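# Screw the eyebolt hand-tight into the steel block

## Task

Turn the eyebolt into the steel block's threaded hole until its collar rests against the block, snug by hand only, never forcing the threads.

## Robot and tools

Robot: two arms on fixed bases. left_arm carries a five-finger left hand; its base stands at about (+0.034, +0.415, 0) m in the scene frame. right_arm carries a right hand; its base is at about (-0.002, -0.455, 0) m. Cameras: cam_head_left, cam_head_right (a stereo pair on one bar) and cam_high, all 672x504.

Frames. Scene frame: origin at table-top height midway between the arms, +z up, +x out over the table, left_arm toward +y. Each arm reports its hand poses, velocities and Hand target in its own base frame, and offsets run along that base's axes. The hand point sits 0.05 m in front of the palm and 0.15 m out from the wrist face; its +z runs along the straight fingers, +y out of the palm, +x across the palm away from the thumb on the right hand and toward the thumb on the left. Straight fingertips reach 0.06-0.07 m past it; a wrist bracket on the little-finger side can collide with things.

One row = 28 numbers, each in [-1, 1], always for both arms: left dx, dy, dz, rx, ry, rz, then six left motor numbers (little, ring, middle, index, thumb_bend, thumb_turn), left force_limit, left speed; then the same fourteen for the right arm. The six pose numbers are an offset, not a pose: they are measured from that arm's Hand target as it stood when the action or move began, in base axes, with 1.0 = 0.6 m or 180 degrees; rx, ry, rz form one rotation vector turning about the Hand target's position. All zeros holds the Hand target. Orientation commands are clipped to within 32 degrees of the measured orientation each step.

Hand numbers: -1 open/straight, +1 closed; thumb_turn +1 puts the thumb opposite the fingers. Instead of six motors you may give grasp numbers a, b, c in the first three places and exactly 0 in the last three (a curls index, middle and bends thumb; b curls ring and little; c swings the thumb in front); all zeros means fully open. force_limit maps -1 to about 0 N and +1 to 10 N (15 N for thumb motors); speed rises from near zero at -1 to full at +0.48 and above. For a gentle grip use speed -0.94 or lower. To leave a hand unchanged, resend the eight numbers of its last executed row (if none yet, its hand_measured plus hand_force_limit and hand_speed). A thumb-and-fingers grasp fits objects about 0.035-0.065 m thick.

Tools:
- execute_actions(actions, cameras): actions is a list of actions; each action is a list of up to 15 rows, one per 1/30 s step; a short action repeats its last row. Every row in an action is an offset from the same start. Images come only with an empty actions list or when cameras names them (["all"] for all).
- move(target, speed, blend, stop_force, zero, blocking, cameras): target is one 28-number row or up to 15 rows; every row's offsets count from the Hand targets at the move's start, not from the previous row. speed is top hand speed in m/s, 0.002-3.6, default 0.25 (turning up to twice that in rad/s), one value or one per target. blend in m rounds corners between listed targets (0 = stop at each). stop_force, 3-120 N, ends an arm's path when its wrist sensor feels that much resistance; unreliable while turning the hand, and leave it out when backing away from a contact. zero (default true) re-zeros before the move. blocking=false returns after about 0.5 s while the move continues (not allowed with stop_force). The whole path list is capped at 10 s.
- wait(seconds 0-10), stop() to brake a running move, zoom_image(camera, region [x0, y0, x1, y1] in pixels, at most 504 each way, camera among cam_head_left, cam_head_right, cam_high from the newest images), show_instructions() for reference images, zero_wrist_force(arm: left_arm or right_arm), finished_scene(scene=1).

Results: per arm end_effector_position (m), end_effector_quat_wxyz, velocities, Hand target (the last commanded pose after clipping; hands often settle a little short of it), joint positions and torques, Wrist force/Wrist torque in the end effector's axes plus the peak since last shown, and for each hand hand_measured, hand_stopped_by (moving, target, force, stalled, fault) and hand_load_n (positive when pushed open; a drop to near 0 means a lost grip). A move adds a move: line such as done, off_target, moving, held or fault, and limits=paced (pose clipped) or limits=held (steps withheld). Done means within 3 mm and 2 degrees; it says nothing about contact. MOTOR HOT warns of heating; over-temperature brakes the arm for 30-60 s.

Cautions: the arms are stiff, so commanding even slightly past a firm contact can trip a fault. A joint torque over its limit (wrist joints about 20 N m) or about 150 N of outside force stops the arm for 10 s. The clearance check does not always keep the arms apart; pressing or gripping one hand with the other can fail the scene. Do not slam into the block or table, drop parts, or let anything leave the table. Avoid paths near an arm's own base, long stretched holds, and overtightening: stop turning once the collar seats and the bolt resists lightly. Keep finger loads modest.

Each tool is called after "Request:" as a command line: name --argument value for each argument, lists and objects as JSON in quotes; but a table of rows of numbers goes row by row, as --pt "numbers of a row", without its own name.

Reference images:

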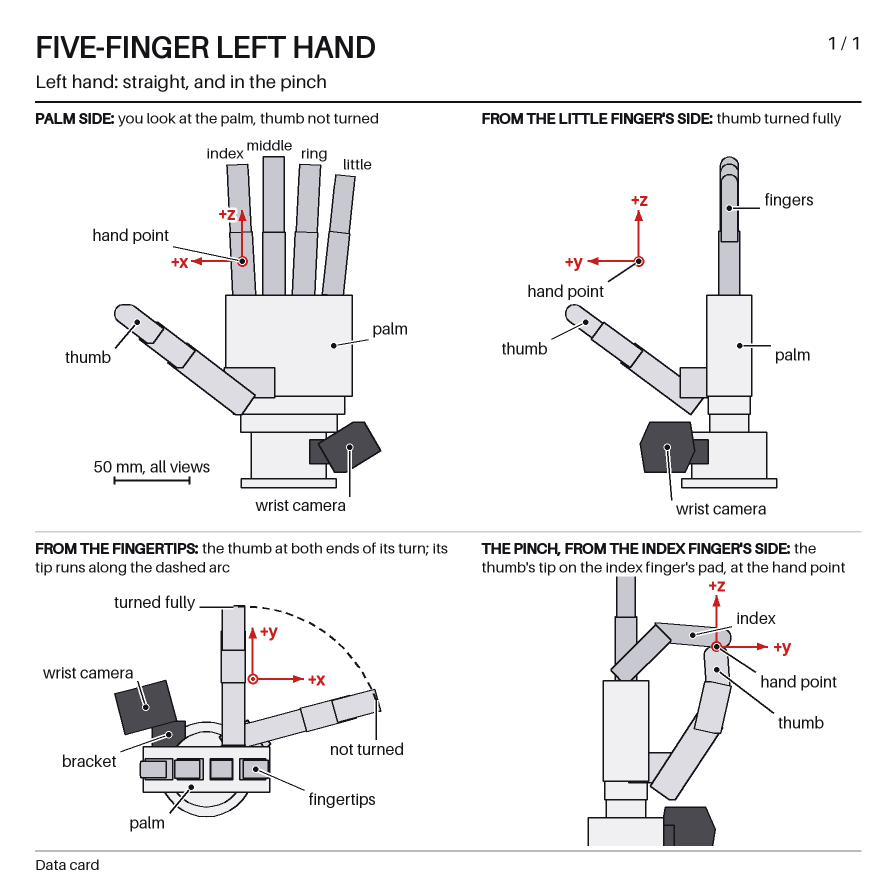

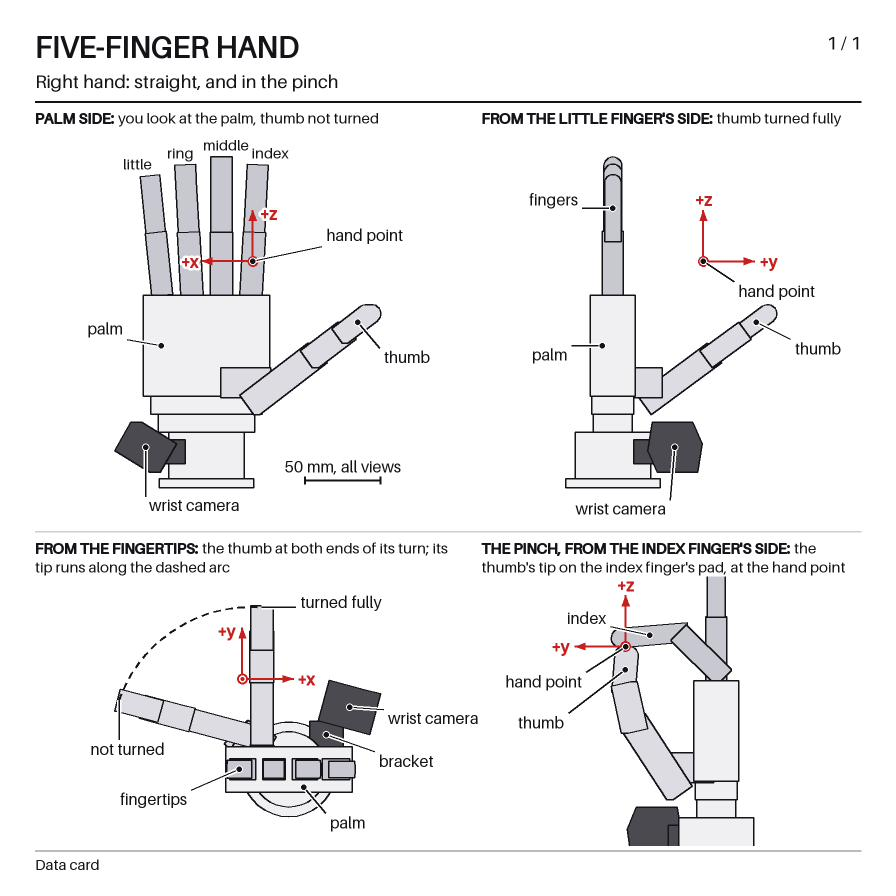

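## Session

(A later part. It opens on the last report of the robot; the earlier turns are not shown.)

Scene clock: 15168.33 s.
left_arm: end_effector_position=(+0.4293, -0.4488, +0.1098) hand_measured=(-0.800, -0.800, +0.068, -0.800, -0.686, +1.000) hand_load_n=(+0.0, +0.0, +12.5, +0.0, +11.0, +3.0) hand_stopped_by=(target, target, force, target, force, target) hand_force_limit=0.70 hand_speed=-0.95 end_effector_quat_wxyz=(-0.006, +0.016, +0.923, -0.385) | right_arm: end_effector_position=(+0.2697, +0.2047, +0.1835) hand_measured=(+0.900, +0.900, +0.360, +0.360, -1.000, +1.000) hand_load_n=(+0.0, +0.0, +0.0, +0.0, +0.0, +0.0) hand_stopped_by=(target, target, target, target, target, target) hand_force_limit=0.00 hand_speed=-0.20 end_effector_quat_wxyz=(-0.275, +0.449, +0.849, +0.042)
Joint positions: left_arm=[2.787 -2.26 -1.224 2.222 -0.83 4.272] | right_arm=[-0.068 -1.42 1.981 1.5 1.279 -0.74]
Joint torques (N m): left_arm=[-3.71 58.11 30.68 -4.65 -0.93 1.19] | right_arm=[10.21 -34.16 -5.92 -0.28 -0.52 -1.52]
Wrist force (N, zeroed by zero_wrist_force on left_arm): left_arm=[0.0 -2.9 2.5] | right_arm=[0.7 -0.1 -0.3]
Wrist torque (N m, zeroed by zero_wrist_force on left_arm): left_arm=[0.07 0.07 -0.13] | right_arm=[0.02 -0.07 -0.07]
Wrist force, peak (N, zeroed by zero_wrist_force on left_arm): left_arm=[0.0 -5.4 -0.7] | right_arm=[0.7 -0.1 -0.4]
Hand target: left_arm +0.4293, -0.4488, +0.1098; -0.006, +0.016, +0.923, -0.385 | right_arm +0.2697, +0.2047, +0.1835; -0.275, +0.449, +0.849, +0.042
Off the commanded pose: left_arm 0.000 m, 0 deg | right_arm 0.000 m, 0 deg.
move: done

Request:
move --target '[0,0,0.0010,0,0,0,-0.8,-0.8,0.5,-0.8,0.3,1,0.7,-0.95,0,0,0,0,0,0,0.9,0.9,0.36,0.36,-1,1,0,-0.2]' --speed 0.003

Request:
move --target '[0,0,0.0005,0,0,0,-0.8,-0.8,0.5,-0.8,0.3,1,0.7,-0.95,0,0,0,0,0,0,0.9,0.9,0.36,0.36,-1,1,0,-0.2]' --speed 0.003 --cameras '["cam_high"]'

Request:
zoom_image --camera "cam_high" --region '[331, 210, 361, 240]'

Scene clock: 15186.00 s.
left_arm: end_effector_position=(+0.4293, -0.4488, +0.1104) hand_measured=(-0.800, -0.800, +0.068, -0.800, -0.686, +1.000) hand_load_n=(+0.0, +0.0, +12.0, +0.0, +11.5, +2.0) hand_stopped_by=(target, target, force, target, force, target) hand_force_limit=0.70 hand_speed=-0.95 end_effector_quat_wxyz=(-0.006, +0.016, +0.923, -0.385) | right_arm: end_effector_position=(+0.2697, +0.2047, +0.1835) hand_measured=(+0.900, +0.900, +0.360, +0.360, -1.000, +1.000) hand_load_n=(+0.0, +0.0, +0.0, +0.0, +0.0, +0.0) hand_stopped_by=(target, target, target, target, target, target) hand_force_limit=0.00 hand_speed=-0.20 end_effector_quat_wxyz=(-0.275, +0.449, +0.849, +0.042)
Joint positions: left_arm=[2.787 -2.26 -1.223 2.221 -0.83 4.272] | right_arm=[-0.068 -1.42 1.981 1.5 1.279 -0.74]
Joint torques (N m): left_arm=[8.5 56.51 31.32 -4.33 1.34 1.07] | right_arm=[10.05 -33.99 -5.89 0.02 -0.46 -1.58]
Wrist force (N, zeroed by zero_wrist_force on left_arm): left_arm=[0.0 -0.2 0.1] | right_arm=[0.6 -0.2 -0.1]
Wrist torque (N m, zeroed by zero_wrist_force on left_arm): left_arm=[-0.02 0.04 -0.18] | right_arm=[0.00 -0.06 -0.08]
Wrist force, peak (N, zeroed by zero_wrist_force on left_arm): left_arm=[-0.1 -2.6 2.8] | right_arm=[0.8 -0.1 -0.5]
Hand target: left_arm +0.4293, -0.4488, +0.1104; -0.006, +0.016, +0.923, -0.385 | right_arm +0.2697, +0.2047, +0.1835; -0.275, +0.449, +0.849, +0.042
Off the commanded pose: left_arm 0.000 m, 0 deg | right_arm 0.000 m, 0 deg.
move: done

Scene clock: 15186.70 s.
left_arm: end_effector_position=(+0.4293, -0.4488, +0.1107) hand_measured=(-0.800, -0.800, +0.068, -0.800, -0.686, +1.000) hand_load_n=(+0.0, +0.0, +12.5, +0.0, +11.5, +2.0) hand_stopped_by=(target, target, force, target, force, target) hand_force_limit=0.70 hand_speed=-0.95 end_effector_quat_wxyz=(-0.006, +0.016, +0.923, -0.385) | right_arm: end_effector_position=(+0.2697, +0.2047, +0.1835) hand_measured=(+0.900, +0.900, +0.360, +0.360, -1.000, +1.000) hand_load_n=(+0.5, +0.0, +0.0, +0.0, +0.0, +0.0) hand_stopped_by=(target, target, target, target, target, target) hand_force_limit=0.00 hand_speed=-0.20 end_effector_quat_wxyz=(-0.275, +0.449, +0.849, +0.042)
Joint positions: left_arm=[2.787 -2.259 -1.222 2.22 -0.83 4.272] | right_arm=[-0.068 -1.42 1.981 1.5 1.279 -0.74]
Joint torques (N m): left_arm=[8.49 56.26 30.69 -4.81 2.01 1.1] | right_arm=[9.74 -34.52 -5.47 -0.19 -0.54 -1.57]
Wrist force (N, zeroed by zero_wrist_force on left_arm): left_arm=[-0.3 -0.1 0.2] | right_arm=[0.7 -0.1 -0.2]
Wrist torque (N m, zeroed by zero_wrist_force on left_arm): left_arm=[-0.03 0.09 -0.20] | right_arm=[0.02 -0.08 -0.07]
Wrist force, peak (N, zeroed by zero_wrist_force on left_arm): left_arm=[-0.3 -0.1 0.2] | right_arm=[0.6 0.0 -0.5]
Hand target: left_arm +0.4293, -0.4488, +0.1107; -0.006, +0.016, +0.923, -0.385 | right_arm +0.2697, +0.2047, +0.1835; -0.275, +0.449, +0.849, +0.042
Off the commanded pose: left_arm 0.000 m, 0 deg | right_arm 0.000 m, 0 deg.
move: done
Images, in order (width x height): cam_high 672x504.

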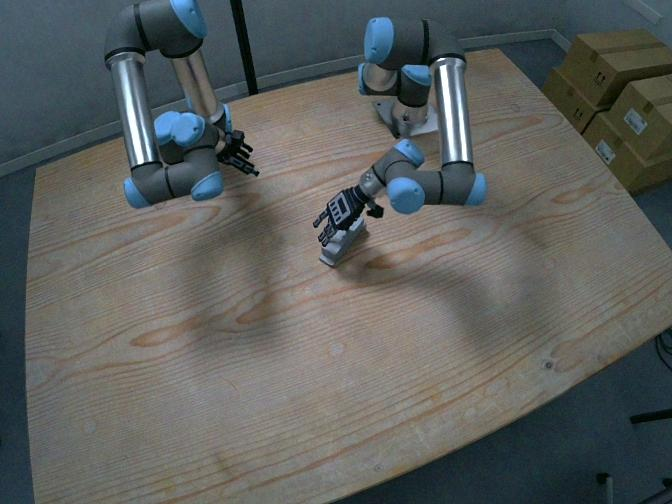

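Scaled by 16.800 from the camera's 672x504 image, which has a finer 960x720 frame.

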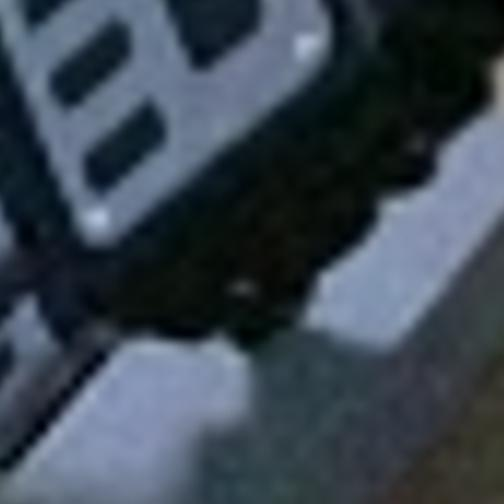

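Request:
move --target '[0,0,-0.012,0,0,0,-0.8,-0.8,0.5,-0.8,0.3,1,0.7,-0.95,0,0,0,0,0,0,0.9,0.9,0.36,0.36,-1,1,0,-0.2]' --speed 0.003 --stop_force 3 --zero false

Request:
move --target '[-0.0050,0.0087,-0.0002,0,0,-0.08333,-0.8,-0.8,0.5,-0.8,0.3,1,0.7,-0.95,0,0,0,0,0,0,0.9,0.9,0.36,0.36,-1,1,0,-0.2]' --speed 0.03

Request:
move --target '[0,0,-0.012,0,0,0,-0.8,-0.8,0.5,-0.8,0.3,1,0.7,-0.95,0,0,0,0,0,0,0.9,0.9,0.36,0.36,-1,1,0,-0.2]' --speed 0.003 --stop_force 3 --zero false

Scene clock: 15204.23 s.
left_arm: end_effector_position=(+0.4293, -0.4488, +0.1096) hand_measured=(-0.800, -0.800, +0.068, -0.800, -0.686, +1.000) hand_load_n=(+0.0, +0.0, +11.5, +0.0, +11.5, +2.0) hand_stopped_by=(target, target, force, target, force, target) hand_force_limit=0.70 hand_speed=-0.95 end_effector_quat_wxyz=(-0.006, +0.016, +0.923, -0.385) | right_arm: end_effector_position=(+0.2697, +0.2047, +0.1835) hand_measured=(+0.900, +0.900, +0.360, +0.360, -1.000, +1.000) hand_load_n=(+0.0, +0.0, +0.0, +0.5, +0.0, +0.0) hand_stopped_by=(target, target, target, target, target, target) hand_force_limit=0.00 hand_speed=-0.20 end_effector_quat_wxyz=(-0.275, +0.449, +0.849, +0.042)
Joint positions: left_arm=[2.787 -2.26 -1.224 2.222 -0.83 4.272] | right_arm=[-0.068 -1.42 1.981 1.5 1.279 -0.74]
Joint torques (N m): left_arm=[8.68 46.49 24.9 -4.41 0.52 1.33] | right_arm=[10.55 -34.7 -4.99 -0.15 -0.54 -1.44]
Wrist force (N, zeroed by zero_wrist_force on left_arm): left_arm=[-0.2 -5.7 -2.1] | right_arm=[0.6 -0.3 -0.2]
Wrist torque (N m, zeroed by zero_wrist_force on left_arm): left_arm=[-0.21 0.00 -0.06] | right_arm=[-0.01 -0.07 -0.08]
Wrist force, peak (N, zeroed by zero_wrist_force on left_arm): left_arm=[-0.4 -5.9 -2.2] | right_arm=[0.8 0.0 -0.5]
Hand target: left_arm +0.4294, -0.4488, +0.1097; -0.006, +0.016, +0.923, -0.385 (not the last commanded pose) | right_arm +0.2697, +0.2047, +0.1835; -0.275, +0.449, +0.849, +0.042
Off the commanded pose: left_arm 0.006 m, 0 deg | right_arm 0.000 m, 0 deg.
move: contact (left_arm)

Scene clock: 15208.90 s.
left_arm: end_effector_position=(+0.4264, -0.4436, +0.1096) hand_measured=(-0.800, -0.800, +0.068, -0.800, -0.686, +1.000) hand_load_n=(+0.0, +0.0, +13.0, +0.0, +11.0, +3.0) hand_stopped_by=(target, target, force, target, force, target) hand_force_limit=0.70 hand_speed=-0.95 end_effector_quat_wxyz=(-0.057, +0.137, +0.913, -0.381) end_effector_velocity=(+0.001, +0.000, +0.000) end_effector_angular_velocity=(-0.001, +0.000, +0.005) | right_arm: end_effector_position=(+0.2697, +0.2047, +0.1835) hand_measured=(+0.900, +0.900, +0.360, +0.360, -1.000, +1.000) hand_load_n=(+0.0, +0.0, +0.0, +0.0, +0.0, +0.5) hand_stopped_by=(target, target, target, target, target, target) hand_force_limit=0.00 hand_speed=-0.20 end_effector_quat_wxyz=(-0.275, +0.449, +0.849, +0.042)
Joint positions: left_arm=[2.792 -2.368 -1.1 1.952 -0.781 4.637] | right_arm=[-0.068 -1.42 1.981 1.5 1.279 -0.74]
Joint velocities: left_arm=[0.001 0 -0.001 0.005 0.001 -0.005] | right_arm=[within noise]
Joint torques (N m): left_arm=[-7.68 51.11 11.15 0.69 0.54 -0.98] | right_arm=[9.89 -34.03 -5.81 -0.07 -0.54 -1.41]
Wrist force (N, zeroed by zero_wrist_force on left_arm): left_arm=[-0.7 -5.9 1.7] | right_arm=[0.5 -0.2 0.0]
Wrist torque (N m, zeroed by zero_wrist_force on left_arm): left_arm=[-0.06 0.11 -0.06] | right_arm=[0.00 -0.06 -0.08]
Wrist force, peak (N, zeroed by zero_wrist_force on left_arm): left_arm=[-0.5 -6.2 1.5] | right_arm=[0.8 -0.4 -0.3]
Hand target: left_arm +0.4264, -0.4435, +0.1096; -0.056, +0.137, +0.913, -0.381 | right_arm +0.2697, +0.2047, +0.1835; -0.275, +0.449, +0.849, +0.042
Off the commanded pose: left_arm 0.000 m, 0 deg | right_arm 0.000 m, 0 deg.
move: done

Scene clock: 15209.70 s.
left_arm: end_effector_position=(+0.4263, -0.4436, +0.1095) hand_measured=(-0.800, -0.800, +0.068, -0.800, -0.686, +1.000) hand_load_n=(+0.0, +0.0, +12.5, +0.0, +11.0, +2.5) hand_stopped_by=(target, target, force, target, force, target) hand_force_limit=0.70 hand_speed=-0.95 end_effector_quat_wxyz=(-0.057, +0.137, +0.913, -0.381) | right_arm: end_effector_position=(+0.2697, +0.2047, +0.1835) hand_measured=(+0.900, +0.900, +0.360, +0.360, -1.000, +1.000) hand_load_n=(+0.0, +0.0, +0.0, +0.0, -0.5, +0.5) hand_stopped_by=(target, target, target, target, target, target) hand_force_limit=0.00 hand_speed=-0.20 end_effector_quat_wxyz=(-0.275, +0.449, +0.849, +0.042)
Joint positions: left_arm=[2.792 -2.368 -1.1 1.952 -0.781 4.637] | right_arm=[-0.068 -1.42 1.981 1.5 1.279 -0.74]
Joint torques (N m): left_arm=[-8.26 46.62 28.84 -5.34 0.63 1.25] | right_arm=[10.06 -33.9 -6.27 -0.2 -0.6 -1.42]
Wrist force (N, zeroed by zero_wrist_force on left_arm): left_arm=[-0.6 -5.4 1.5] | right_arm=[0.6 0.0 -0.3]
Wrist torque (N m, zeroed by zero_wrist_force on left_arm): left_arm=[-0.01 0.09 -0.06] | right_arm=[0.04 -0.06 -0.07]
Wrist force, peak (N, zeroed by zero_wrist_force on left_arm): left_arm=[-0.6 -6.2 1.2] | right_arm=[0.7 0.0 -0.4]
Hand target: left_arm +0.4264, -0.4436, +0.1096; -0.057, +0.137, +0.913, -0.381 (not the last commanded pose) | right_arm +0.2697, +0.2047, +0.1835; -0.275, +0.449, +0.849, +0.042
Off the commanded pose: left_arm 0.007 m, 0 deg | right_arm 0.000 m, 0 deg.
move: contact (left_arm)

Request:
move --pt "0 0 0.0025 0 0 0 -0.8 -0.8 0.5 -0.8 0.3 1 0.7 -0.95 0 0 0 0 0 0 0.9 0.9 0.36 0.36 -1 1 0 -0.2" --pt "-0.0005 -0.0016 0.0025 0 0 0 -0.8 -0.8 0.5 -0.8 0.3 1 0.7 -0.95 0 0 0 0 0 0 0.9 0.9 0.36 0.36 -1 1 0 -0.2" --speed 0.01

Request:
move --target '[0,0,-0.012,0,0,0,-0.8,-0.8,0.5,-0.8,0.3,1,0.7,-0.95,0,0,0,0,0,0,0.9,0.9,0.36,0.36,-1,1,0,-0.2]' --speed 0.003 --stop_force 3

Scene clock: 15228.27 s.
left_arm: end_effector_position=(+0.4260, -0.4446, +0.1112) hand_measured=(-0.800, -0.800, +0.068, -0.800, -0.686, +1.000) hand_load_n=(+0.0, +0.0, +12.0, +0.0, +11.5, +1.5) hand_stopped_by=(target, target, force, target, force, target) hand_force_limit=0.70 hand_speed=-0.95 end_effector_quat_wxyz=(-0.056, +0.137, +0.913, -0.381) | right_arm: end_effector_position=(+0.2697, +0.2047, +0.1835) hand_measured=(+0.900, +0.900, +0.360, +0.360, -1.000, +1.000) hand_load_n=(+0.0, +0.0, +0.0, +0.0, +0.0, +0.0) hand_stopped_by=(target, target, target, target, target, target) hand_force_limit=0.00 hand_speed=-0.20 end_effector_quat_wxyz=(-0.275, +0.449, +0.849, +0.042)
Joint positions: left_arm=[2.79 -2.367 -1.097 1.95 -0.781 4.634] | right_arm=[-0.068 -1.42 1.981 1.5 1.279 -0.74]
Joint torques (N m): left_arm=[0.97 30.95 25.78 0.71 -0.65 0.13] | right_arm=[10.79 -34.07 -5.92 -0.22 -0.59 -1.39]
Wrist force (N, zeroed by zero_wrist_force on left_arm): left_arm=[0.0 0.1 0.3] | right_arm=[0.5 -0.2 -0.3]
Wrist torque (N m, zeroed by zero_wrist_force on left_arm): left_arm=[0.00 0.07 -0.19] | right_arm=[0.00 -0.04 -0.09]
Wrist force, peak (N, zeroed by zero_wrist_force on left_arm): left_arm=[-0.7 -5.7 1.6] | right_arm=[0.8 -0.3 -0.4]
Hand target: left_arm +0.4261, -0.4445, +0.1111; -0.057, +0.137, +0.913, -0.381 | right_arm +0.2697, +0.2047, +0.1835; -0.275, +0.449, +0.849, +0.042
Off the commanded pose: left_arm 0.000 m, 0 deg | right_arm 0.000 m, 0 deg.
move: done

Scene clock: 15229.20 s.
left_arm: end_effector_position=(+0.4260, -0.4445, +0.1100) hand_measured=(-0.800, -0.800, +0.068, -0.800, -0.686, +1.000) hand_load_n=(+0.0, +0.0, +11.0, +0.0, +11.0, +1.5) hand_stopped_by=(target, target, force, target, force, target) hand_force_limit=0.70 hand_speed=-0.95 end_effector_quat_wxyz=(-0.057, +0.137, +0.913, -0.381) | right_arm: end_effector_position=(+0.2697, +0.2047, +0.1835) hand_measured=(+0.900, +0.900, +0.360, +0.360, -1.000, +1.000) hand_load_n=(+0.0, +0.0, +0.0, +0.5, +0.0, +0.0) hand_stopped_by=(target, target, target, target, target, target) hand_force_limit=0.00 hand_speed=-0.20 end_effector_quat_wxyz=(-0.275, +0.449, +0.849, +0.042)
Joint positions: left_arm=[2.79 -2.368 -1.098 1.952 -0.781 4.634] | right_arm=[-0.068 -1.42 1.981 1.5 1.279 -0.74]
Joint torques (N m): left_arm=[5.25 44.28 24.43 -4.56 -0.7 1.35] | right_arm=[10.16 -34.25 -6.23 -0.23 -0.63 -1.46]
Wrist force (N, zeroed by zero_wrist_force on left_arm): left_arm=[-0.3 -5.1 -1.8] | right_arm=[0.3 -0.2 -0.3]
Wrist torque (N m, zeroed by zero_wrist_force on left_arm): left_arm=[-0.21 0.04 -0.07] | right_arm=[0.01 -0.02 -0.09]
Wrist force, peak (N, zeroed by zero_wrist_force on left_arm): left_arm=[-0.4 -5.3 -2.1] | right_arm=[0.7 -0.2 -0.4]
Hand target: left_arm +0.4261, -0.4445, +0.1100; -0.057, +0.137, +0.913, -0.381 (not the last commanded pose) | right_arm +0.2697, +0.2047, +0.1835; -0.275, +0.449, +0.849, +0.042
Off the commanded pose: left_arm 0.006 m, 0 deg | right_arm 0.000 m, 0 deg.
move: contact (left_arm)

Request:
move --target '[0,0,0.0255,0,0,0,-0.8,-0.8,0.5,-0.8,0.3,1,0.7,-0.95,0,0,0,0,0,0,0.9,0.9,0.36,0.36,-1,1,0,-0.2]' --speed 0.03 --cameras '["cam_high"]'

Request:
zoom_image --camera "cam_high" --region '[331, 210, 361, 240]'

Request:
zoom_image --camera "cam_high" --region '[338, 219, 353, 234]'

Scene clock: 15237.87 s.
left_arm: end_effector_position=(+0.4261, -0.4446, +0.1256) hand_measured=(-0.800, -0.800, +0.068, -0.800, -0.686, +1.000) hand_load_n=(+0.0, +0.0, +12.0, -0.5, +11.5, +2.0) hand_stopped_by=(target, target, force, target, force, target) hand_force_limit=0.70 hand_speed=-0.95 end_effector_quat_wxyz=(-0.056, +0.137, +0.913, -0.381) end_effector_velocity=(+0.000, -0.001, -0.001) end_effector_angular_velocity=(+0.000, -0.003, -0.001) | right_arm: end_effector_position=(+0.2697, +0.2047, +0.1835) hand_measured=(+0.900, +0.900, +0.360, +0.360, -1.000, +1.000) hand_load_n=(+0.5, +0.0, +0.0, +0.0, +0.0, +0.5) hand_stopped_by=(target, target, target, target, target, target) hand_force_limit=0.00 hand_speed=-0.20 end_effector_quat_wxyz=(-0.275, +0.449, +0.849, +0.042)
Joint positions: left_arm=[2.79 -2.355 -1.079 1.921 -0.781 4.634] | right_arm=[-0.068 -1.42 1.981 1.5 1.279 -0.74]
Joint velocities: left_arm=[-0.002 0 -0.002 0.005 -0.002 -0.001] | right_arm=[within noise]
Joint torques (N m): left_arm=[-8.97 34.32 8.86 0.76 -0.47 -0.17] | right_arm=[10.24 -34.36 -6.14 -0.06 -0.46 -1.46]
Wrist force (N, zeroed by zero_wrist_force on left_arm): left_arm=[0.1 0.1 0.3] | right_arm=[0.5 -0.1 -0.3]
Wrist torque (N m, zeroed by zero_wrist_force on left_arm): left_arm=[0.00 0.08 -0.19] | right_arm=[0.02 -0.04 -0.08]
Wrist force, peak (N, zeroed by zero_wrist_force on left_arm): left_arm=[-0.5 -5.3 -2.1] | right_arm=[0.8 -0.1 -0.4]
Hand target: left_arm +0.4261, -0.4445, +0.1253; -0.057, +0.137, +0.913, -0.381 | right_arm +0.2697, +0.2047, +0.1835; -0.275, +0.449, +0.849, +0.042
Off the commanded pose: left_arm 0.000 m, 0 deg | right_arm 0.000 m, 0 deg.
move: done
Images, in order (width x height): cam_high 672x504.

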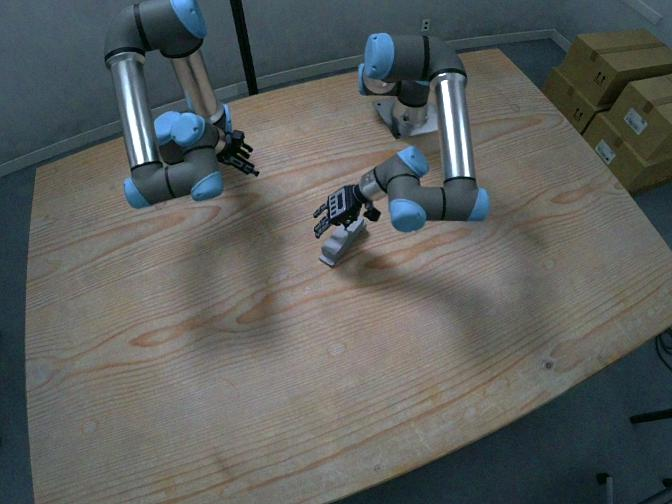

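Scaled by 16.800 from the camera's 672x504 image, which has a finer 960x720 frame.

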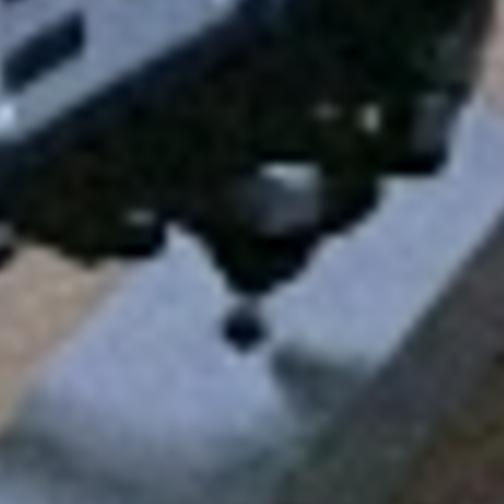

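Scaled by 33.600 from the camera's 672x504 image, which has a finer 960x720 frame.

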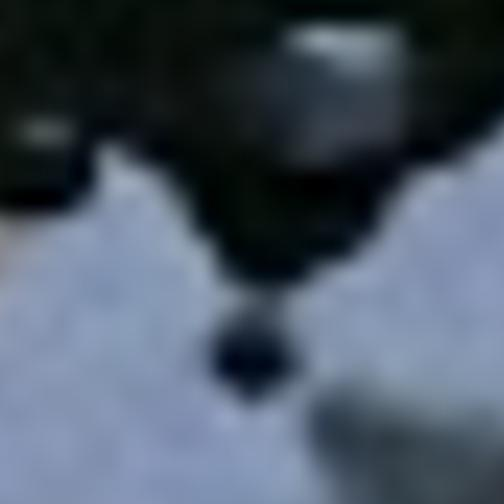

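Request:
move --target '[0.0003,-0.0011,-0.020,0,0,0,-0.8,-0.8,0.5,-0.8,0.3,1,0.7,-0.95,0,0,0,0,0,0,0.9,0.9,0.36,0.36,-1,1,0,-0.2]' --speed 0.03

Request:
move --target '[0,0,-0.012,0,0,0,-0.8,-0.8,0.5,-0.8,0.3,1,0.7,-0.95,0,0,0,0,0,0,0.9,0.9,0.36,0.36,-1,1,0,-0.2]' --speed 0.003 --stop_force 3

Scene clock: 15282.13 s.
left_arm: end_effector_position=(+0.4262, -0.4452, +0.1131) hand_measured=(-0.800, -0.800, +0.068, -0.800, -0.686, +1.000) hand_load_n=(+0.0, +0.0, +12.0, +0.0, +11.0, +1.5) hand_stopped_by=(target, target, force, target, force, target) hand_force_limit=0.70 hand_speed=-0.95 end_effector_quat_wxyz=(-0.057, +0.137, +0.913, -0.381) | right_arm: end_effector_position=(+0.2697, +0.2047, +0.1835) hand_measured=(+0.900, +0.900, +0.360, +0.360, -1.000, +1.000) hand_load_n=(+0.0, +0.0, +0.0, +0.0, +0.0, +0.0) hand_stopped_by=(target, target, target, target, target, target) hand_force_limit=0.00 hand_speed=-0.20 end_effector_quat_wxyz=(-0.275, +0.449, +0.849, +0.042)
Joint positions: left_arm=[2.789 -2.367 -1.092 1.946 -0.781 4.633] | right_arm=[-0.068 -1.42 1.981 1.5 1.279 -0.74]
Joint torques (N m): left_arm=[-6.53 53.51 24.25 -4.91 -0.48 -1.06] | right_arm=[9.96 -34.05 -5.8 -0.05 -0.63 -1.48]
Wrist force (N, zeroed by zero_wrist_force on left_arm): left_arm=[-0.1 0.0 0.4] | right_arm=[0.6 -0.1 -0.3]
Wrist torque (N m, zeroed by zero_wrist_force on left_arm): left_arm=[-0.03 0.09 -0.19] | right_arm=[0.03 -0.05 -0.08]
Wrist force, peak (N, zeroed by zero_wrist_force on left_arm): left_arm=[-0.1 0.1 0.7] | right_arm=[0.9 0.0 -0.3]
Hand target: left_arm +0.4262, -0.4452, +0.1133; -0.057, +0.137, +0.913, -0.381 | right_arm +0.2697, +0.2047, +0.1835; -0.275, +0.449, +0.849, +0.042
Off the commanded pose: left_arm 0.000 m, 0 deg | right_arm 0.000 m, 0 deg.
move: done

Scene clock: 15283.83 s.
left_arm: end_effector_position=(+0.4262, -0.4452, +0.1099) hand_measured=(-0.800, -0.800, +0.068, -0.800, -0.686, +1.000) hand_load_n=(+0.0, +0.0, +11.0, +0.0, +11.0, +1.5) hand_stopped_by=(target, target, force, target, force, target) hand_force_limit=0.70 hand_speed=-0.95 end_effector_quat_wxyz=(-0.057, +0.137, +0.913, -0.381) | right_arm: end_effector_position=(+0.2697, +0.2047, +0.1835) hand_measured=(+0.900, +0.900, +0.360, +0.360, -1.000, +1.000) hand_load_n=(+0.0, +0.0, +0.0, +0.5, +0.0, +0.5) hand_stopped_by=(target, target, target, target, target, target) hand_force_limit=0.00 hand_speed=-0.20 end_effector_quat_wxyz=(-0.275, +0.449, +0.849, +0.042)
Joint positions: left_arm=[2.789 -2.369 -1.096 1.952 -0.781 4.633] | right_arm=[-0.068 -1.42 1.981 1.5 1.279 -0.74]
Joint torques (N m): left_arm=[-0.25 44 23.45 -4.42 -0.3 0.95] | right_arm=[10.51 -34.99 -6.1 -0.19 -0.62 -1.44]
Wrist force (N, zeroed by zero_wrist_force on left_arm): left_arm=[-0.2 -4.9 -1.7] | right_arm=[0.6 0.0 -0.3]
Wrist torque (N m, zeroed by zero_wrist_force on left_arm): left_arm=[-0.21 0.06 -0.09] | right_arm=[0.04 -0.05 -0.07]
Wrist force, peak (N, zeroed by zero_wrist_force on left_arm): left_arm=[-0.4 -5.1 -1.9] | right_arm=[0.8 -0.1 -0.4]
Hand target: left_arm +0.4262, -0.4452, +0.1100; -0.057, +0.137, +0.913, -0.381 (not the last commanded pose) | right_arm +0.2697, +0.2047, +0.1835; -0.275, +0.449, +0.849, +0.042
Off the commanded pose: left_arm 0.004 m, 0 deg | right_arm 0.000 m, 0 deg.
move: contact (left_arm)

Request:
move --pt "0 0 0.0025 0 0 0 -0.8 -0.8 0.5 -0.8 0.3 1 0.7 -0.95 0 0 0 0 0 0 0.9 0.9 0.36 0.36 -1 1 0 -0.2" --pt "-0.0016 0.0011 0.0025 0 0 0 -0.8 -0.8 0.5 -0.8 0.3 1 0.7 -0.95 0 0 0 0 0 0 0.9 0.9 0.36 0.36 -1 1 0 -0.2" --speed 0.01

Request:
move --target '[0,0,-0.012,0,0,0,-0.8,-0.8,0.5,-0.8,0.3,1,0.7,-0.95,0,0,0,0,0,0,0.9,0.9,0.36,0.36,-1,1,0,-0.2]' --speed 0.003 --stop_force 3

Request:
move --pt "0 0 0.0025 0 0 0 -0.8 -0.8 0.5 -0.8 0.3 1 0.7 -0.95 0 0 0 0 0 0 0.9 0.9 0.36 0.36 -1 1 0 -0.2" --pt "0.0030 0 0.0025 0 0 0 -0.8 -0.8 0.5 -0.8 0.3 1 0.7 -0.95 0 0 0 0 0 0 0.9 0.9 0.36 0.36 -1 1 0 -0.2" --speed 0.01

Request:
move --target '[0,0,-0.012,0,0,0,-0.8,-0.8,0.5,-0.8,0.3,1,0.7,-0.95,0,0,0,0,0,0,0.9,0.9,0.36,0.36,-1,1,0,-0.2]' --speed 0.003 --stop_force 3

Scene clock: 15306.77 s.
left_arm: end_effector_position=(+0.4252, -0.4445, +0.1116) hand_measured=(-0.800, -0.800, +0.068, -0.800, -0.686, +1.000) hand_load_n=(+0.0, +0.0, +12.0, +0.0, +11.0, +2.0) hand_stopped_by=(target, target, force, target, force, target) hand_force_limit=0.70 hand_speed=-0.95 end_effector_quat_wxyz=(-0.057, +0.137, +0.913, -0.381) | right_arm: end_effector_position=(+0.2697, +0.2047, +0.1835) hand_measured=(+0.900, +0.900, +0.360, +0.360, -1.000, +1.000) hand_load_n=(+0.0, +0.0, +0.0, +0.5, +0.0, +0.0) hand_stopped_by=(target, target, target, target, target, target) hand_force_limit=0.00 hand_speed=-0.20 end_effector_quat_wxyz=(-0.275, +0.449, +0.849, +0.042)
Joint positions: left_arm=[2.789 -2.365 -1.1 1.951 -0.781 4.633] | right_arm=[-0.068 -1.42 1.981 1.5 1.279 -0.74]
Joint torques (N m): left_arm=[7.52 37.84 27.65 -0.67 0.47 0.85] | right_arm=[10.05 -34.25 -6.09 -0.1 -0.71 -1.52]
Wrist force (N, zeroed by zero_wrist_force on left_arm): left_arm=[0.0 0.0 0.2] | right_arm=[0.5 -0.2 -0.2]
Wrist torque (N m, zeroed by zero_wrist_force on left_arm): left_arm=[-0.01 0.07 -0.18] | right_arm=[0.01 -0.04 -0.08]
Wrist force, peak (N, zeroed by zero_wrist_force on left_arm): left_arm=[-0.1 -5.0 -1.8] | right_arm=[0.8 -0.2 -0.5]
Hand target: left_arm +0.4253, -0.4445, +0.1115; -0.057, +0.137, +0.913, -0.381 | right_arm +0.2697, +0.2047, +0.1835; -0.275, +0.449, +0.849, +0.042
Off the commanded pose: left_arm 0.000 m, 0 deg | right_arm 0.000 m, 0 deg.
move: done

Scene clock: 15307.83 s.
left_arm: end_effector_position=(+0.4253, -0.4445, +0.1100) hand_measured=(-0.800, -0.800, +0.068, -0.800, -0.686, +1.000) hand_load_n=(+0.0, +0.0, +11.5, +0.0, +11.5, +1.5) hand_stopped_by=(target, target, force, target, force, target) hand_force_limit=0.70 hand_speed=-0.95 end_effector_quat_wxyz=(-0.057, +0.137, +0.913, -0.381) | right_arm: end_effector_position=(+0.2697, +0.2047, +0.1835) hand_measured=(+0.900, +0.900, +0.360, +0.360, -1.000, +1.000) hand_load_n=(+0.0, +0.0, +0.0, +0.0, -0.5, +0.0) hand_stopped_by=(target, target, target, target, target, target) hand_force_limit=0.00 hand_speed=-0.20 end_effector_quat_wxyz=(-0.275, +0.449, +0.849, +0.042)
Joint positions: left_arm=[2.789 -2.366 -1.101 1.954 -0.781 4.633] | right_arm=[-0.068 -1.42 1.981 1.5 1.279 -0.74]
Joint torques (N m): left_arm=[9.19 43.3 25.27 -4.76 1.48 -0.56] | right_arm=[10 -34.21 -5.75 -0.27 -0.75 -1.44]
Wrist force (N, zeroed by zero_wrist_force on left_arm): left_arm=[-0.5 -5.0 -1.8] | right_arm=[0.6 0.0 -0.2]
Wrist torque (N m, zeroed by zero_wrist_force on left_arm): left_arm=[-0.22 0.05 -0.08] | right_arm=[0.03 -0.05 -0.08]
Wrist force, peak (N, zeroed by zero_wrist_force on left_arm): left_arm=[-0.6 -5.2 -2.1] | right_arm=[0.8 -0.2 -0.4]
Hand target: left_arm +0.4253, -0.4445, +0.1101; -0.057, +0.137, +0.913, -0.381 (not the last commanded pose) | right_arm +0.2697, +0.2047, +0.1835; -0.275, +0.449, +0.849, +0.042
Off the commanded pose: left_arm 0.006 m, 0 deg | right_arm 0.000 m, 0 deg.
move: contact (left_arm)

Scene clock: 15308.80 s.
left_arm: end_effector_position=(+0.4272, -0.4445, +0.1117) hand_measured=(-0.800, -0.800, +0.068, -0.800, -0.686, +1.000) hand_load_n=(+0.0, -0.5, +12.0, +0.0, +11.0, +1.5) hand_stopped_by=(target, target, force, target, force, target) hand_force_limit=0.70 hand_speed=-0.95 end_effector_quat_wxyz=(-0.056, +0.137, +0.913, -0.381) | right_arm: end_effector_position=(+0.2697, +0.2047, +0.1835) hand_measured=(+0.900, +0.900, +0.360, +0.360, -1.000, +1.000) hand_load_n=(+0.0, +0.0, +0.0, +0.0, +0.0, +0.0) hand_stopped_by=(target, target, target, target, target, target) hand_force_limit=0.00 hand_speed=-0.20 end_effector_quat_wxyz=(-0.275, +0.449, +0.849, +0.042)
Joint positions: left_arm=[2.79 -2.369 -1.092 1.946 -0.781 4.635] | right_arm=[-0.068 -1.42 1.981 1.5 1.279 -0.74]
Joint torques (N m): left_arm=[3.32 43.19 8.72 -2.36 2.33 0.44] | right_arm=[10.64 -34.33 -6.51 -0.11 -0.64 -1.45]
Wrist force (N, zeroed by zero_wrist_force on left_arm): left_arm=[0.1 0.1 0.4] | right_arm=[0.5 -0.2 -0.1]
Wrist torque (N m, zeroed by zero_wrist_force on left_arm): left_arm=[0.00 0.07 -0.19] | right_arm=[-0.01 -0.05 -0.09]
Wrist force, peak (N, zeroed by zero_wrist_force on left_arm): left_arm=[-0.5 -4.8 -2.0] | right_arm=[0.8 0.0 -0.4]
Hand target: left_arm +0.4271, -0.4445, +0.1116; -0.057, +0.137, +0.913, -0.381 | right_arm +0.2697, +0.2047, +0.1835; -0.275, +0.449, +0.849, +0.042
Off the commanded pose: left_arm 0.000 m, 0 deg | right_arm 0.000 m, 0 deg.
move: done

Scene clock: 15309.93 s.
left_arm: end_effector_position=(+0.4271, -0.4445, +0.1099) hand_measured=(-0.800, -0.800, +0.068, -0.800, -0.686, +1.000) hand_load_n=(+0.0, +0.0, +11.5, +0.0, +11.5, +1.5) hand_stopped_by=(target, target, force, target, force, target) hand_force_limit=0.70 hand_speed=-0.95 end_effector_quat_wxyz=(-0.057, +0.137, +0.913, -0.381) | right_arm: end_effector_position=(+0.2697, +0.2047, +0.1835) hand_measured=(+0.900, +0.900, +0.360, +0.360, -1.000, +1.000) hand_load_n=(+0.0, +0.0, +0.0, +0.0, +0.0, +0.0) hand_stopped_by=(target, target, target, target, target, target) hand_force_limit=0.00 hand_speed=-0.20 end_effector_quat_wxyz=(-0.275, +0.449, +0.849, +0.042)
Joint positions: left_arm=[2.79 -2.37 -1.094 1.95 -0.781 4.635] | right_arm=[-0.068 -1.42 1.981 1.5 1.279 -0.74]
Joint torques (N m): left_arm=[-2.78 43.13 22.46 -4.54 1.29 -0.9] | right_arm=[10.34 -34.12 -6.37 -0.19 -0.7 -1.49]
Wrist force (N, zeroed by zero_wrist_force on left_arm): left_arm=[0.0 -4.7 -2.0] | right_arm=[0.8 -0.2 -0.4]
Wrist torque (N m, zeroed by zero_wrist_force on left_arm): left_arm=[-0.19 0.02 -0.09] | right_arm=[0.02 -0.08 -0.07]
Wrist force, peak (N, zeroed by zero_wrist_force on left_arm): left_arm=[-0.3 -5.0 -2.1] | right_arm=[0.8 -0.2 -0.4]
Hand target: left_arm +0.4271, -0.4445, +0.1100; -0.057, +0.137, +0.913, -0.381 (not the last commanded pose) | right_arm +0.2697, +0.2047, +0.1835; -0.275, +0.449, +0.849, +0.042
Off the commanded pose: left_arm 0.005 m, 0 deg | right_arm 0.000 m, 0 deg.
move: contact (left_arm)

Request:
move --pt "0 0 0.0025 0 0 0 -0.8 -0.8 0.5 -0.8 0.3 1 0.7 -0.95 0 0 0 0 0 0 0.9 0.9 0.36 0.36 -1 1 0 -0.2" --pt "-0.0012 0.0020 0.0025 0 0 0 -0.8 -0.8 0.5 -0.8 0.3 1 0.7 -0.95 0 0 0 0 0 0 0.9 0.9 0.36 0.36 -1 1 0 -0.2" --speed 0.01

Request:
move --target '[0,0,-0.012,0,0,0,-0.8,-0.8,0.5,-0.8,0.3,1,0.7,-0.95,0,0,0,0,0,0,0.9,0.9,0.36,0.36,-1,1,0,-0.2]' --speed 0.003 --stop_force 3

Request:
move --pt "0 0 0.0025 0 0 0 -0.8 -0.8 0.5 -0.8 0.3 1 0.7 -0.95 0 0 0 0 0 0 0.9 0.9 0.36 0.36 -1 1 0 -0.2" --pt "0 0.0015 0.0025 0 0 0 -0.8 -0.8 0.5 -0.8 0.3 1 0.7 -0.95 0 0 0 0 0 0 0.9 0.9 0.36 0.36 -1 1 0 -0.2" --speed 0.01

Request:
move --target '[0,0,-0.012,0,0,0,-0.8,-0.8,0.5,-0.8,0.3,1,0.7,-0.95,0,0,0,0,0,0,0.9,0.9,0.36,0.36,-1,1,0,-0.2]' --speed 0.003 --stop_force 3

Scene clock: 15346.17 s.
left_arm: end_effector_position=(+0.4264, -0.4432, +0.1115) hand_measured=(-0.800, -0.800, +0.068, -0.800, -0.686, +1.000) hand_load_n=(+0.0, +0.0, +12.0, +0.0, +11.5, +2.0) hand_stopped_by=(target, target, force, target, force, target) hand_force_limit=0.70 hand_speed=-0.95 end_effector_quat_wxyz=(-0.057, +0.137, +0.913, -0.381) | right_arm: end_effector_position=(+0.2697, +0.2047, +0.1835) hand_measured=(+0.900, +0.900, +0.360, +0.360, -1.000, +1.000) hand_load_n=(+0.0, +0.5, +0.0, +0.0, +0.0, +0.0) hand_stopped_by=(target, target, target, target, target, target) hand_force_limit=0.00 hand_speed=-0.20 end_effector_quat_wxyz=(-0.275, +0.449, +0.849, +0.042)
Joint positions: left_arm=[2.792 -2.366 -1.099 1.948 -0.781 4.637] | right_arm=[-0.068 -1.42 1.981 1.5 1.279 -0.74]
Joint torques (N m): left_arm=[1.53 42.34 25.26 0.19 2.41 0.05] | right_arm=[10.52 -34.2 -5.97 -0.12 -0.64 -1.49]
Wrist force (N, zeroed by zero_wrist_force on left_arm): left_arm=[-0.2 0.2 0.3] | right_arm=[0.8 -0.2 -0.2]
Wrist torque (N m, zeroed by zero_wrist_force on left_arm): left_arm=[0.02 0.10 -0.20] | right_arm=[0.01 -0.08 -0.07]
Wrist force, peak (N, zeroed by zero_wrist_force on left_arm): left_arm=[-0.1 -4.7 -2.0] | right_arm=[0.8 -0.3 -0.3]
Hand target: left_arm +0.4264, -0.4433, +0.1115; -0.057, +0.137, +0.913, -0.381 | right_arm +0.2697, +0.2047, +0.1835; -0.275, +0.449, +0.849, +0.042
Off the commanded pose: left_arm 0.000 m, 0 deg | right_arm 0.000 m, 0 deg.
move: done

Scene clock: 15347.20 s.
left_arm: end_effector_position=(+0.4264, -0.4433, +0.1101) hand_measured=(-0.800, -0.800, +0.068, -0.800, -0.686, +1.000) hand_load_n=(-0.5, +0.0, +11.5, +0.0, +11.5, +1.5) hand_stopped_by=(target, target, force, target, force, target) hand_force_limit=0.70 hand_speed=-0.95 end_effector_quat_wxyz=(-0.057, +0.137, +0.913, -0.381) | right_arm: end_effector_position=(+0.2697, +0.2047, +0.1835) hand_measured=(+0.900, +0.900, +0.360, +0.360, -1.000, +1.000) hand_load_n=(+0.0, +0.0, +0.0, +0.0, +0.0, +0.0) hand_stopped_by=(target, target, target, target, target, target) hand_force_limit=0.00 hand_speed=-0.20 end_effector_quat_wxyz=(-0.275, +0.449, +0.849, +0.042)
Joint positions: left_arm=[2.792 -2.367 -1.1 1.951 -0.781 4.637] | right_arm=[-0.068 -1.42 1.981 1.5 1.279 -0.74]
Joint torques (N m): left_arm=[-3.43 45.45 23.96 -4.8 1.81 -1.18] | right_arm=[10.26 -34.03 -5.76 0.04 -0.66 -1.48]
Wrist force (N, zeroed by zero_wrist_force on left_arm): left_arm=[-0.4 -5.2 -1.6] | right_arm=[0.6 -0.1 -0.3]
Wrist torque (N m, zeroed by zero_wrist_force on left_arm): left_arm=[-0.19 0.03 -0.07] | right_arm=[0.03 -0.04 -0.08]
Wrist force, peak (N, zeroed by zero_wrist_force on left_arm): left_arm=[-0.6 -5.2 -1.7] | right_arm=[0.8 0.1 -0.4]
Hand target: left_arm +0.4264, -0.4433, +0.1102; -0.056, +0.137, +0.913, -0.381 (not the last commanded pose) | right_arm +0.2697, +0.2047, +0.1835; -0.275, +0.449, +0.849, +0.042
Off the commanded pose: left_arm 0.006 m, 0 deg | right_arm 0.000 m, 0 deg.
move: contact (left_arm)

Scene clock: 15348.07 s.
left_arm: end_effector_position=(+0.4264, -0.4424, +0.1118) hand_measured=(-0.800, -0.800, +0.068, -0.800, -0.686, +1.000) hand_load_n=(+0.0, +0.0, +12.0, +0.0, +11.5, +1.5) hand_stopped_by=(target, target, force, target, force, target) hand_force_limit=0.70 hand_speed=-0.95 end_effector_quat_wxyz=(-0.056, +0.137, +0.913, -0.381) | right_arm: end_effector_position=(+0.2697, +0.2047, +0.1835) hand_measured=(+0.900, +0.900, +0.360, +0.360, -1.000, +1.000) hand_load_n=(+0.0, +0.0, +0.0, +0.0, +0.0, +0.0) hand_stopped_by=(target, target, target, target, target, target) hand_force_limit=0.00 hand_speed=-0.20 end_effector_quat_wxyz=(-0.275, +0.449, +0.849, +0.042)
Joint positions: left_arm=[2.794 -2.365 -1.101 1.948 -0.781 4.639] | right_arm=[-0.068 -1.42 1.981 1.5 1.279 -0.74]
Joint torques (N m): left_arm=[1.02 51.89 13.15 -4.81 2.66 0.47] | right_arm=[10.42 -33.64 -6.67 -0.1 -0.7 -1.65]
Wrist force (N, zeroed by zero_wrist_force on left_arm): left_arm=[-0.1 0.1 0.4] | right_arm=[0.5 0.0 -0.5]
Wrist torque (N m, zeroed by zero_wrist_force on left_arm): left_arm=[0.00 0.09 -0.19] | right_arm=[0.05 -0.03 -0.08]
Wrist force, peak (N, zeroed by zero_wrist_force on left_arm): left_arm=[-0.5 -5.0 -1.5] | right_arm=[0.8 -0.1 -0.4]
Hand target: left_arm +0.4264, -0.4424, +0.1117; -0.056, +0.137, +0.913, -0.381 | right_arm +0.2697, +0.2047, +0.1835; -0.275, +0.449, +0.849, +0.042
Off the commanded pose: left_arm 0.000 m, 0 deg | right_arm 0.000 m, 0 deg.
move: done

Scene clock: 15349.03 s.
left_arm: end_effector_position=(+0.4264, -0.4424, +0.1106) hand_measured=(-0.800, -0.800, +0.068, -0.800, -0.686, +1.000) hand_load_n=(+0.0, +0.0, +11.0, +0.0, +11.5, +1.5) hand_stopped_by=(target, target, force, target, force, target) hand_force_limit=0.70 hand_speed=-0.95 end_effector_quat_wxyz=(-0.057, +0.137, +0.913, -0.381) | right_arm: end_effector_position=(+0.2697, +0.2047, +0.1835) hand_measured=(+0.900, +0.900, +0.360, +0.360, -1.000, +1.000) hand_load_n=(+0.0, +0.0, +0.0, +0.0, +0.0, +0.5) hand_stopped_by=(target, target, target, target, target, target) hand_force_limit=0.00 hand_speed=-0.20 end_effector_quat_wxyz=(-0.275, +0.449, +0.849, +0.042)
Joint positions: left_arm=[2.794 -2.366 -1.102 1.95 -0.781 4.639] | right_arm=[-0.068 -1.42 1.981 1.5 1.279 -0.74]
Joint torques (N m): left_arm=[-3.08 49.45 25.24 -4.52 1.13 -0.86] | right_arm=[9.65 -34.05 -5.99 -0.17 -0.7 -1.54]
Wrist force (N, zeroed by zero_wrist_force on left_arm): left_arm=[-0.1 -4.1 -2.5] | right_arm=[0.5 -0.2 -0.3]
Wrist torque (N m, zeroed by zero_wrist_force on left_arm): left_arm=[-0.23 0.03 -0.10] | right_arm=[0.00 -0.04 -0.09]
Wrist force, peak (N, zeroed by zero_wrist_force on left_arm): left_arm=[-0.4 -4.3 -3.1] | right_arm=[0.9 -0.2 -0.1]
Hand target: left_arm +0.4265, -0.4424, +0.1107; -0.056, +0.137, +0.913, -0.381 (not the last commanded pose) | right_arm +0.2697, +0.2047, +0.1835; -0.275, +0.449, +0.849, +0.042
Off the commanded pose: left_arm 0.006 m, 0 deg | right_arm 0.000 m, 0 deg.
move: contact (left_arm)

Request:
move --pt "0 0 0.1323 0 0 0 -0.8 -0.8 0.5 -0.8 0.3 1 0.7 -0.95 0 0 0 0 0 0 0.9 0.9 0.36 0.36 -1 1 0 -0.2" --pt "-0.0440 0.1540 0.1323 0 0 0.3333 -0.8 -0.8 0.5 -0.8 0.3 1 0.7 -0.95 0 0 0 0 0 0 0.9 0.9 0.36 0.36 -1 1 0 -0.2" --speed '[0.15,0.2]'

Request:
move --target '[-0.1327,0.1857,0,0,0,0.5,-0.8,-0.8,0.5,-0.8,0.3,1,0.7,-0.95,0,0,0,0,0,0,0.9,0.9,0.36,0.36,-1,1,0,-0.2]' --speed 0.2

Request:
move --target '[0,0,-0.1158,0,0,0,-0.8,-0.8,0.5,-0.8,0.3,1,0.7,-0.95,0,0,0,0,0,0,0.9,0.9,0.36,0.36,-1,1,0,-0.2]' --speed 0.1 --cameras '["cam_high"]'

Request:
zoom_image --camera "cam_high" --region '[371, 155, 401, 185]'

Request:
zoom_image --camera "cam_high" --region '[379, 165, 397, 183]'

Scene clock: 15430.00 s.
left_arm: end_effector_position=(+0.4000, -0.3501, +0.1900) hand_measured=(-0.800, -0.800, +0.068, -0.800, -0.686, +1.000) hand_load_n=(+0.0, +0.0, +12.0, +0.0, +11.5, +2.0) hand_stopped_by=(target, target, force, target, force, target) hand_force_limit=0.70 hand_speed=-0.95 end_effector_quat_wxyz=(+0.142, -0.338, +0.859, -0.359) | right_arm: end_effector_position=(+0.2697, +0.2047, +0.1835) hand_measured=(+0.900, +0.900, +0.360, +0.360, -1.000, +1.000) hand_load_n=(+0.0, +0.0, +0.0, +0.0, +0.0, +0.5) hand_stopped_by=(target, target, target, target, target, target) hand_force_limit=0.00 hand_speed=-0.20 end_effector_quat_wxyz=(-0.275, +0.449, +0.849, +0.042)
Joint positions: left_arm=[2.871 -1.754 -1.663 2.558 -1.191 3.549] | right_arm=[-0.068 -1.42 1.981 1.5 1.279 -0.74]
Joint torques (N m): left_arm=[6.91 19.94 32.41 -2.89 -0.7 -1.13] | right_arm=[10.17 -34.31 -5.97 -0.21 -0.52 -1.46]
Wrist force (N, zeroed by zero_wrist_force on left_arm): left_arm=[-0.5 -0.1 -0.3] | right_arm=[0.4 -0.1 -0.3]
Wrist torque (N m, zeroed by zero_wrist_force on left_arm): left_arm=[-0.01 0.13 -0.08] | right_arm=[0.03 -0.03 -0.09]
Wrist force, peak (N, zeroed by zero_wrist_force on left_arm): left_arm=[0.0 -4.3 -2.8] | right_arm=[0.8 -0.3 -0.3]
Hand target: left_arm +0.4001, -0.3500, +0.1900; +0.142, -0.338, +0.859, -0.359 | right_arm +0.2697, +0.2047, +0.1835; -0.275, +0.449, +0.849, +0.042
Off the commanded pose: left_arm 0.000 m, 0 deg | right_arm 0.000 m, 0 deg.
move: done

Scene clock: 15434.43 s.
left_arm: end_effector_position=(+0.3205, -0.2387, +0.1900) hand_measured=(-0.800, -0.800, +0.068, -0.800, -0.686, +1.000) hand_load_n=(+0.0, +0.0, +12.0, +0.0, +11.5, +1.5) hand_stopped_by=(target, target, force, target, force, target) hand_force_limit=0.70 hand_speed=-0.95 end_effector_quat_wxyz=(-0.354, +0.846, -0.368, +0.153) | right_arm: end_effector_position=(+0.2697, +0.2047, +0.1835) hand_measured=(+0.900, +0.900, +0.360, +0.360, -1.000, +1.000) hand_load_n=(+0.0, +0.0, +0.0, +0.0, +0.0, +0.0) hand_stopped_by=(target, target, target, target, target, target) hand_force_limit=0.00 hand_speed=-0.20 end_effector_quat_wxyz=(-0.275, +0.449, +0.849, +0.042)
Joint positions: left_arm=[2.517 -1.759 -1.781 2.162 -2.344 1.846] | right_arm=[-0.068 -1.42 1.981 1.5 1.279 -0.74]
Joint torques (N m): left_arm=[9.89 33.47 18.98 -1.53 0.15 -1.25] | right_arm=[9.9 -34.54 -6.11 -0.32 -0.61 -1.49]
Wrist force (N, zeroed by zero_wrist_force on left_arm): left_arm=[0.0 -0.2 0.3] | right_arm=[0.4 0.0 -0.2]
Wrist torque (N m, zeroed by zero_wrist_force on left_arm): left_arm=[-0.06 0.04 -0.06] | right_arm=[0.03 -0.03 -0.08]
Wrist force, peak (N, zeroed by zero_wrist_force on left_arm): left_arm=[-1.6 0.0 -0.4] | right_arm=[0.8 -0.2 -0.3]
Hand target: left_arm +0.3204, -0.2386, +0.1900; -0.354, +0.846, -0.368, +0.153 | right_arm +0.2697, +0.2047, +0.1835; -0.275, +0.449, +0.849, +0.042
Off the commanded pose: left_arm 0.000 m, 0 deg | right_arm 0.000 m, 0 deg.
move: done

Scene clock: 15435.60 s.
left_arm: end_effector_position=(+0.3204, -0.2385, +0.1205) hand_measured=(-0.800, -0.800, +0.068, -0.800, -0.686, +1.000) hand_load_n=(+0.0, +0.0, +12.0, +0.0, +11.0, +1.5) hand_stopped_by=(target, target, force, target, force, target) hand_force_limit=0.70 hand_speed=-0.95 end_effector_quat_wxyz=(-0.354, +0.846, -0.368, +0.153) | right_arm: end_effector_position=(+0.2697, +0.2047, +0.1835) hand_measured=(+0.900, +0.900, +0.360, +0.360, -1.000, +1.000) hand_load_n=(+0.0, +0.0, +0.0, +0.0, +0.0, +0.0) hand_stopped_by=(target, target, target, target, target, target) hand_force_limit=0.00 hand_speed=-0.20 end_effector_quat_wxyz=(-0.275, +0.449, +0.849, +0.042)
Joint positions: left_arm=[2.517 -1.838 -1.881 2.341 -2.344 1.846] | right_arm=[-0.068 -1.42 1.981 1.5 1.279 -0.74]
Joint torques (N m): left_arm=[7.41 32.01 26.33 -2.33 -0.36 0.54] | right_arm=[10.03 -34.33 -5.77 -0.12 -0.61 -1.41]
Wrist force (N, zeroed by zero_wrist_force on left_arm): left_arm=[0.0 -0.2 0.2] | right_arm=[0.6 -0.3 -0.1]
Wrist torque (N m, zeroed by zero_wrist_force on left_arm): left_arm=[-0.06 0.05 -0.04] | right_arm=[-0.01 -0.06 -0.08]
Wrist force, peak (N, zeroed by zero_wrist_force on left_arm): left_arm=[0.0 -1.5 -0.8] | right_arm=[0.8 -0.1 -0.3]
Hand target: left_arm +0.3204, -0.2386, +0.1206; -0.354, +0.846, -0.368, +0.153 | right_arm +0.2697, +0.2047, +0.1835; -0.275, +0.449, +0.849, +0.042
Off the commanded pose: left_arm 0.000 m, 0 deg | right_arm 0.000 m, 0 deg.
move: done
Images, in order (width x height): cam_high 672x504.

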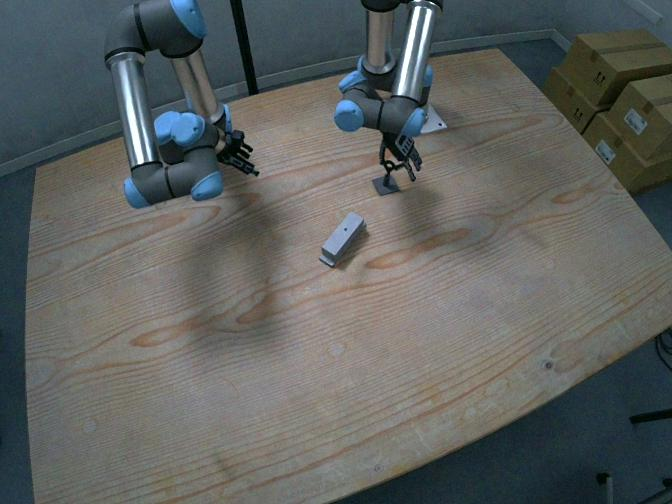

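Scaled by 16.800 from the camera's 672x504 image, which has a finer 960x720 frame.

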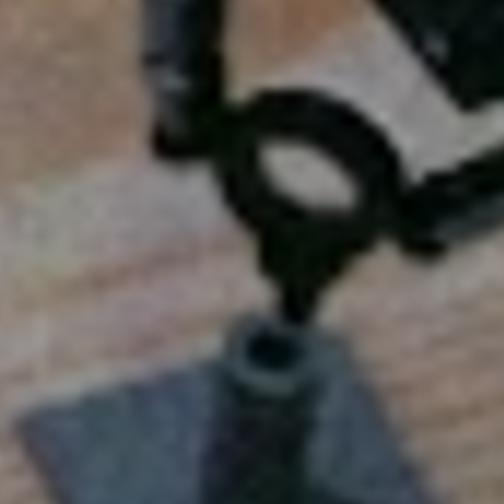

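Scaled by 28.000 from the camera's 672x504 image, which has a finer 960x720 frame.

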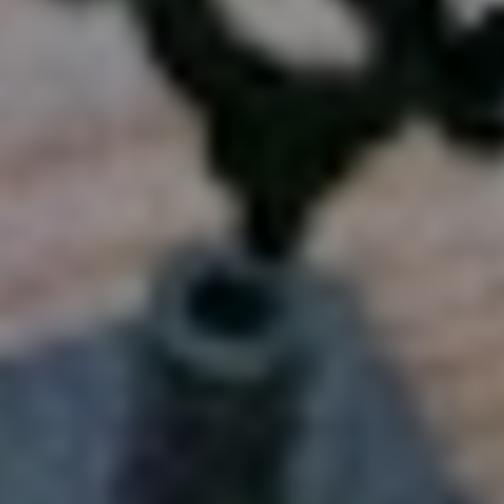

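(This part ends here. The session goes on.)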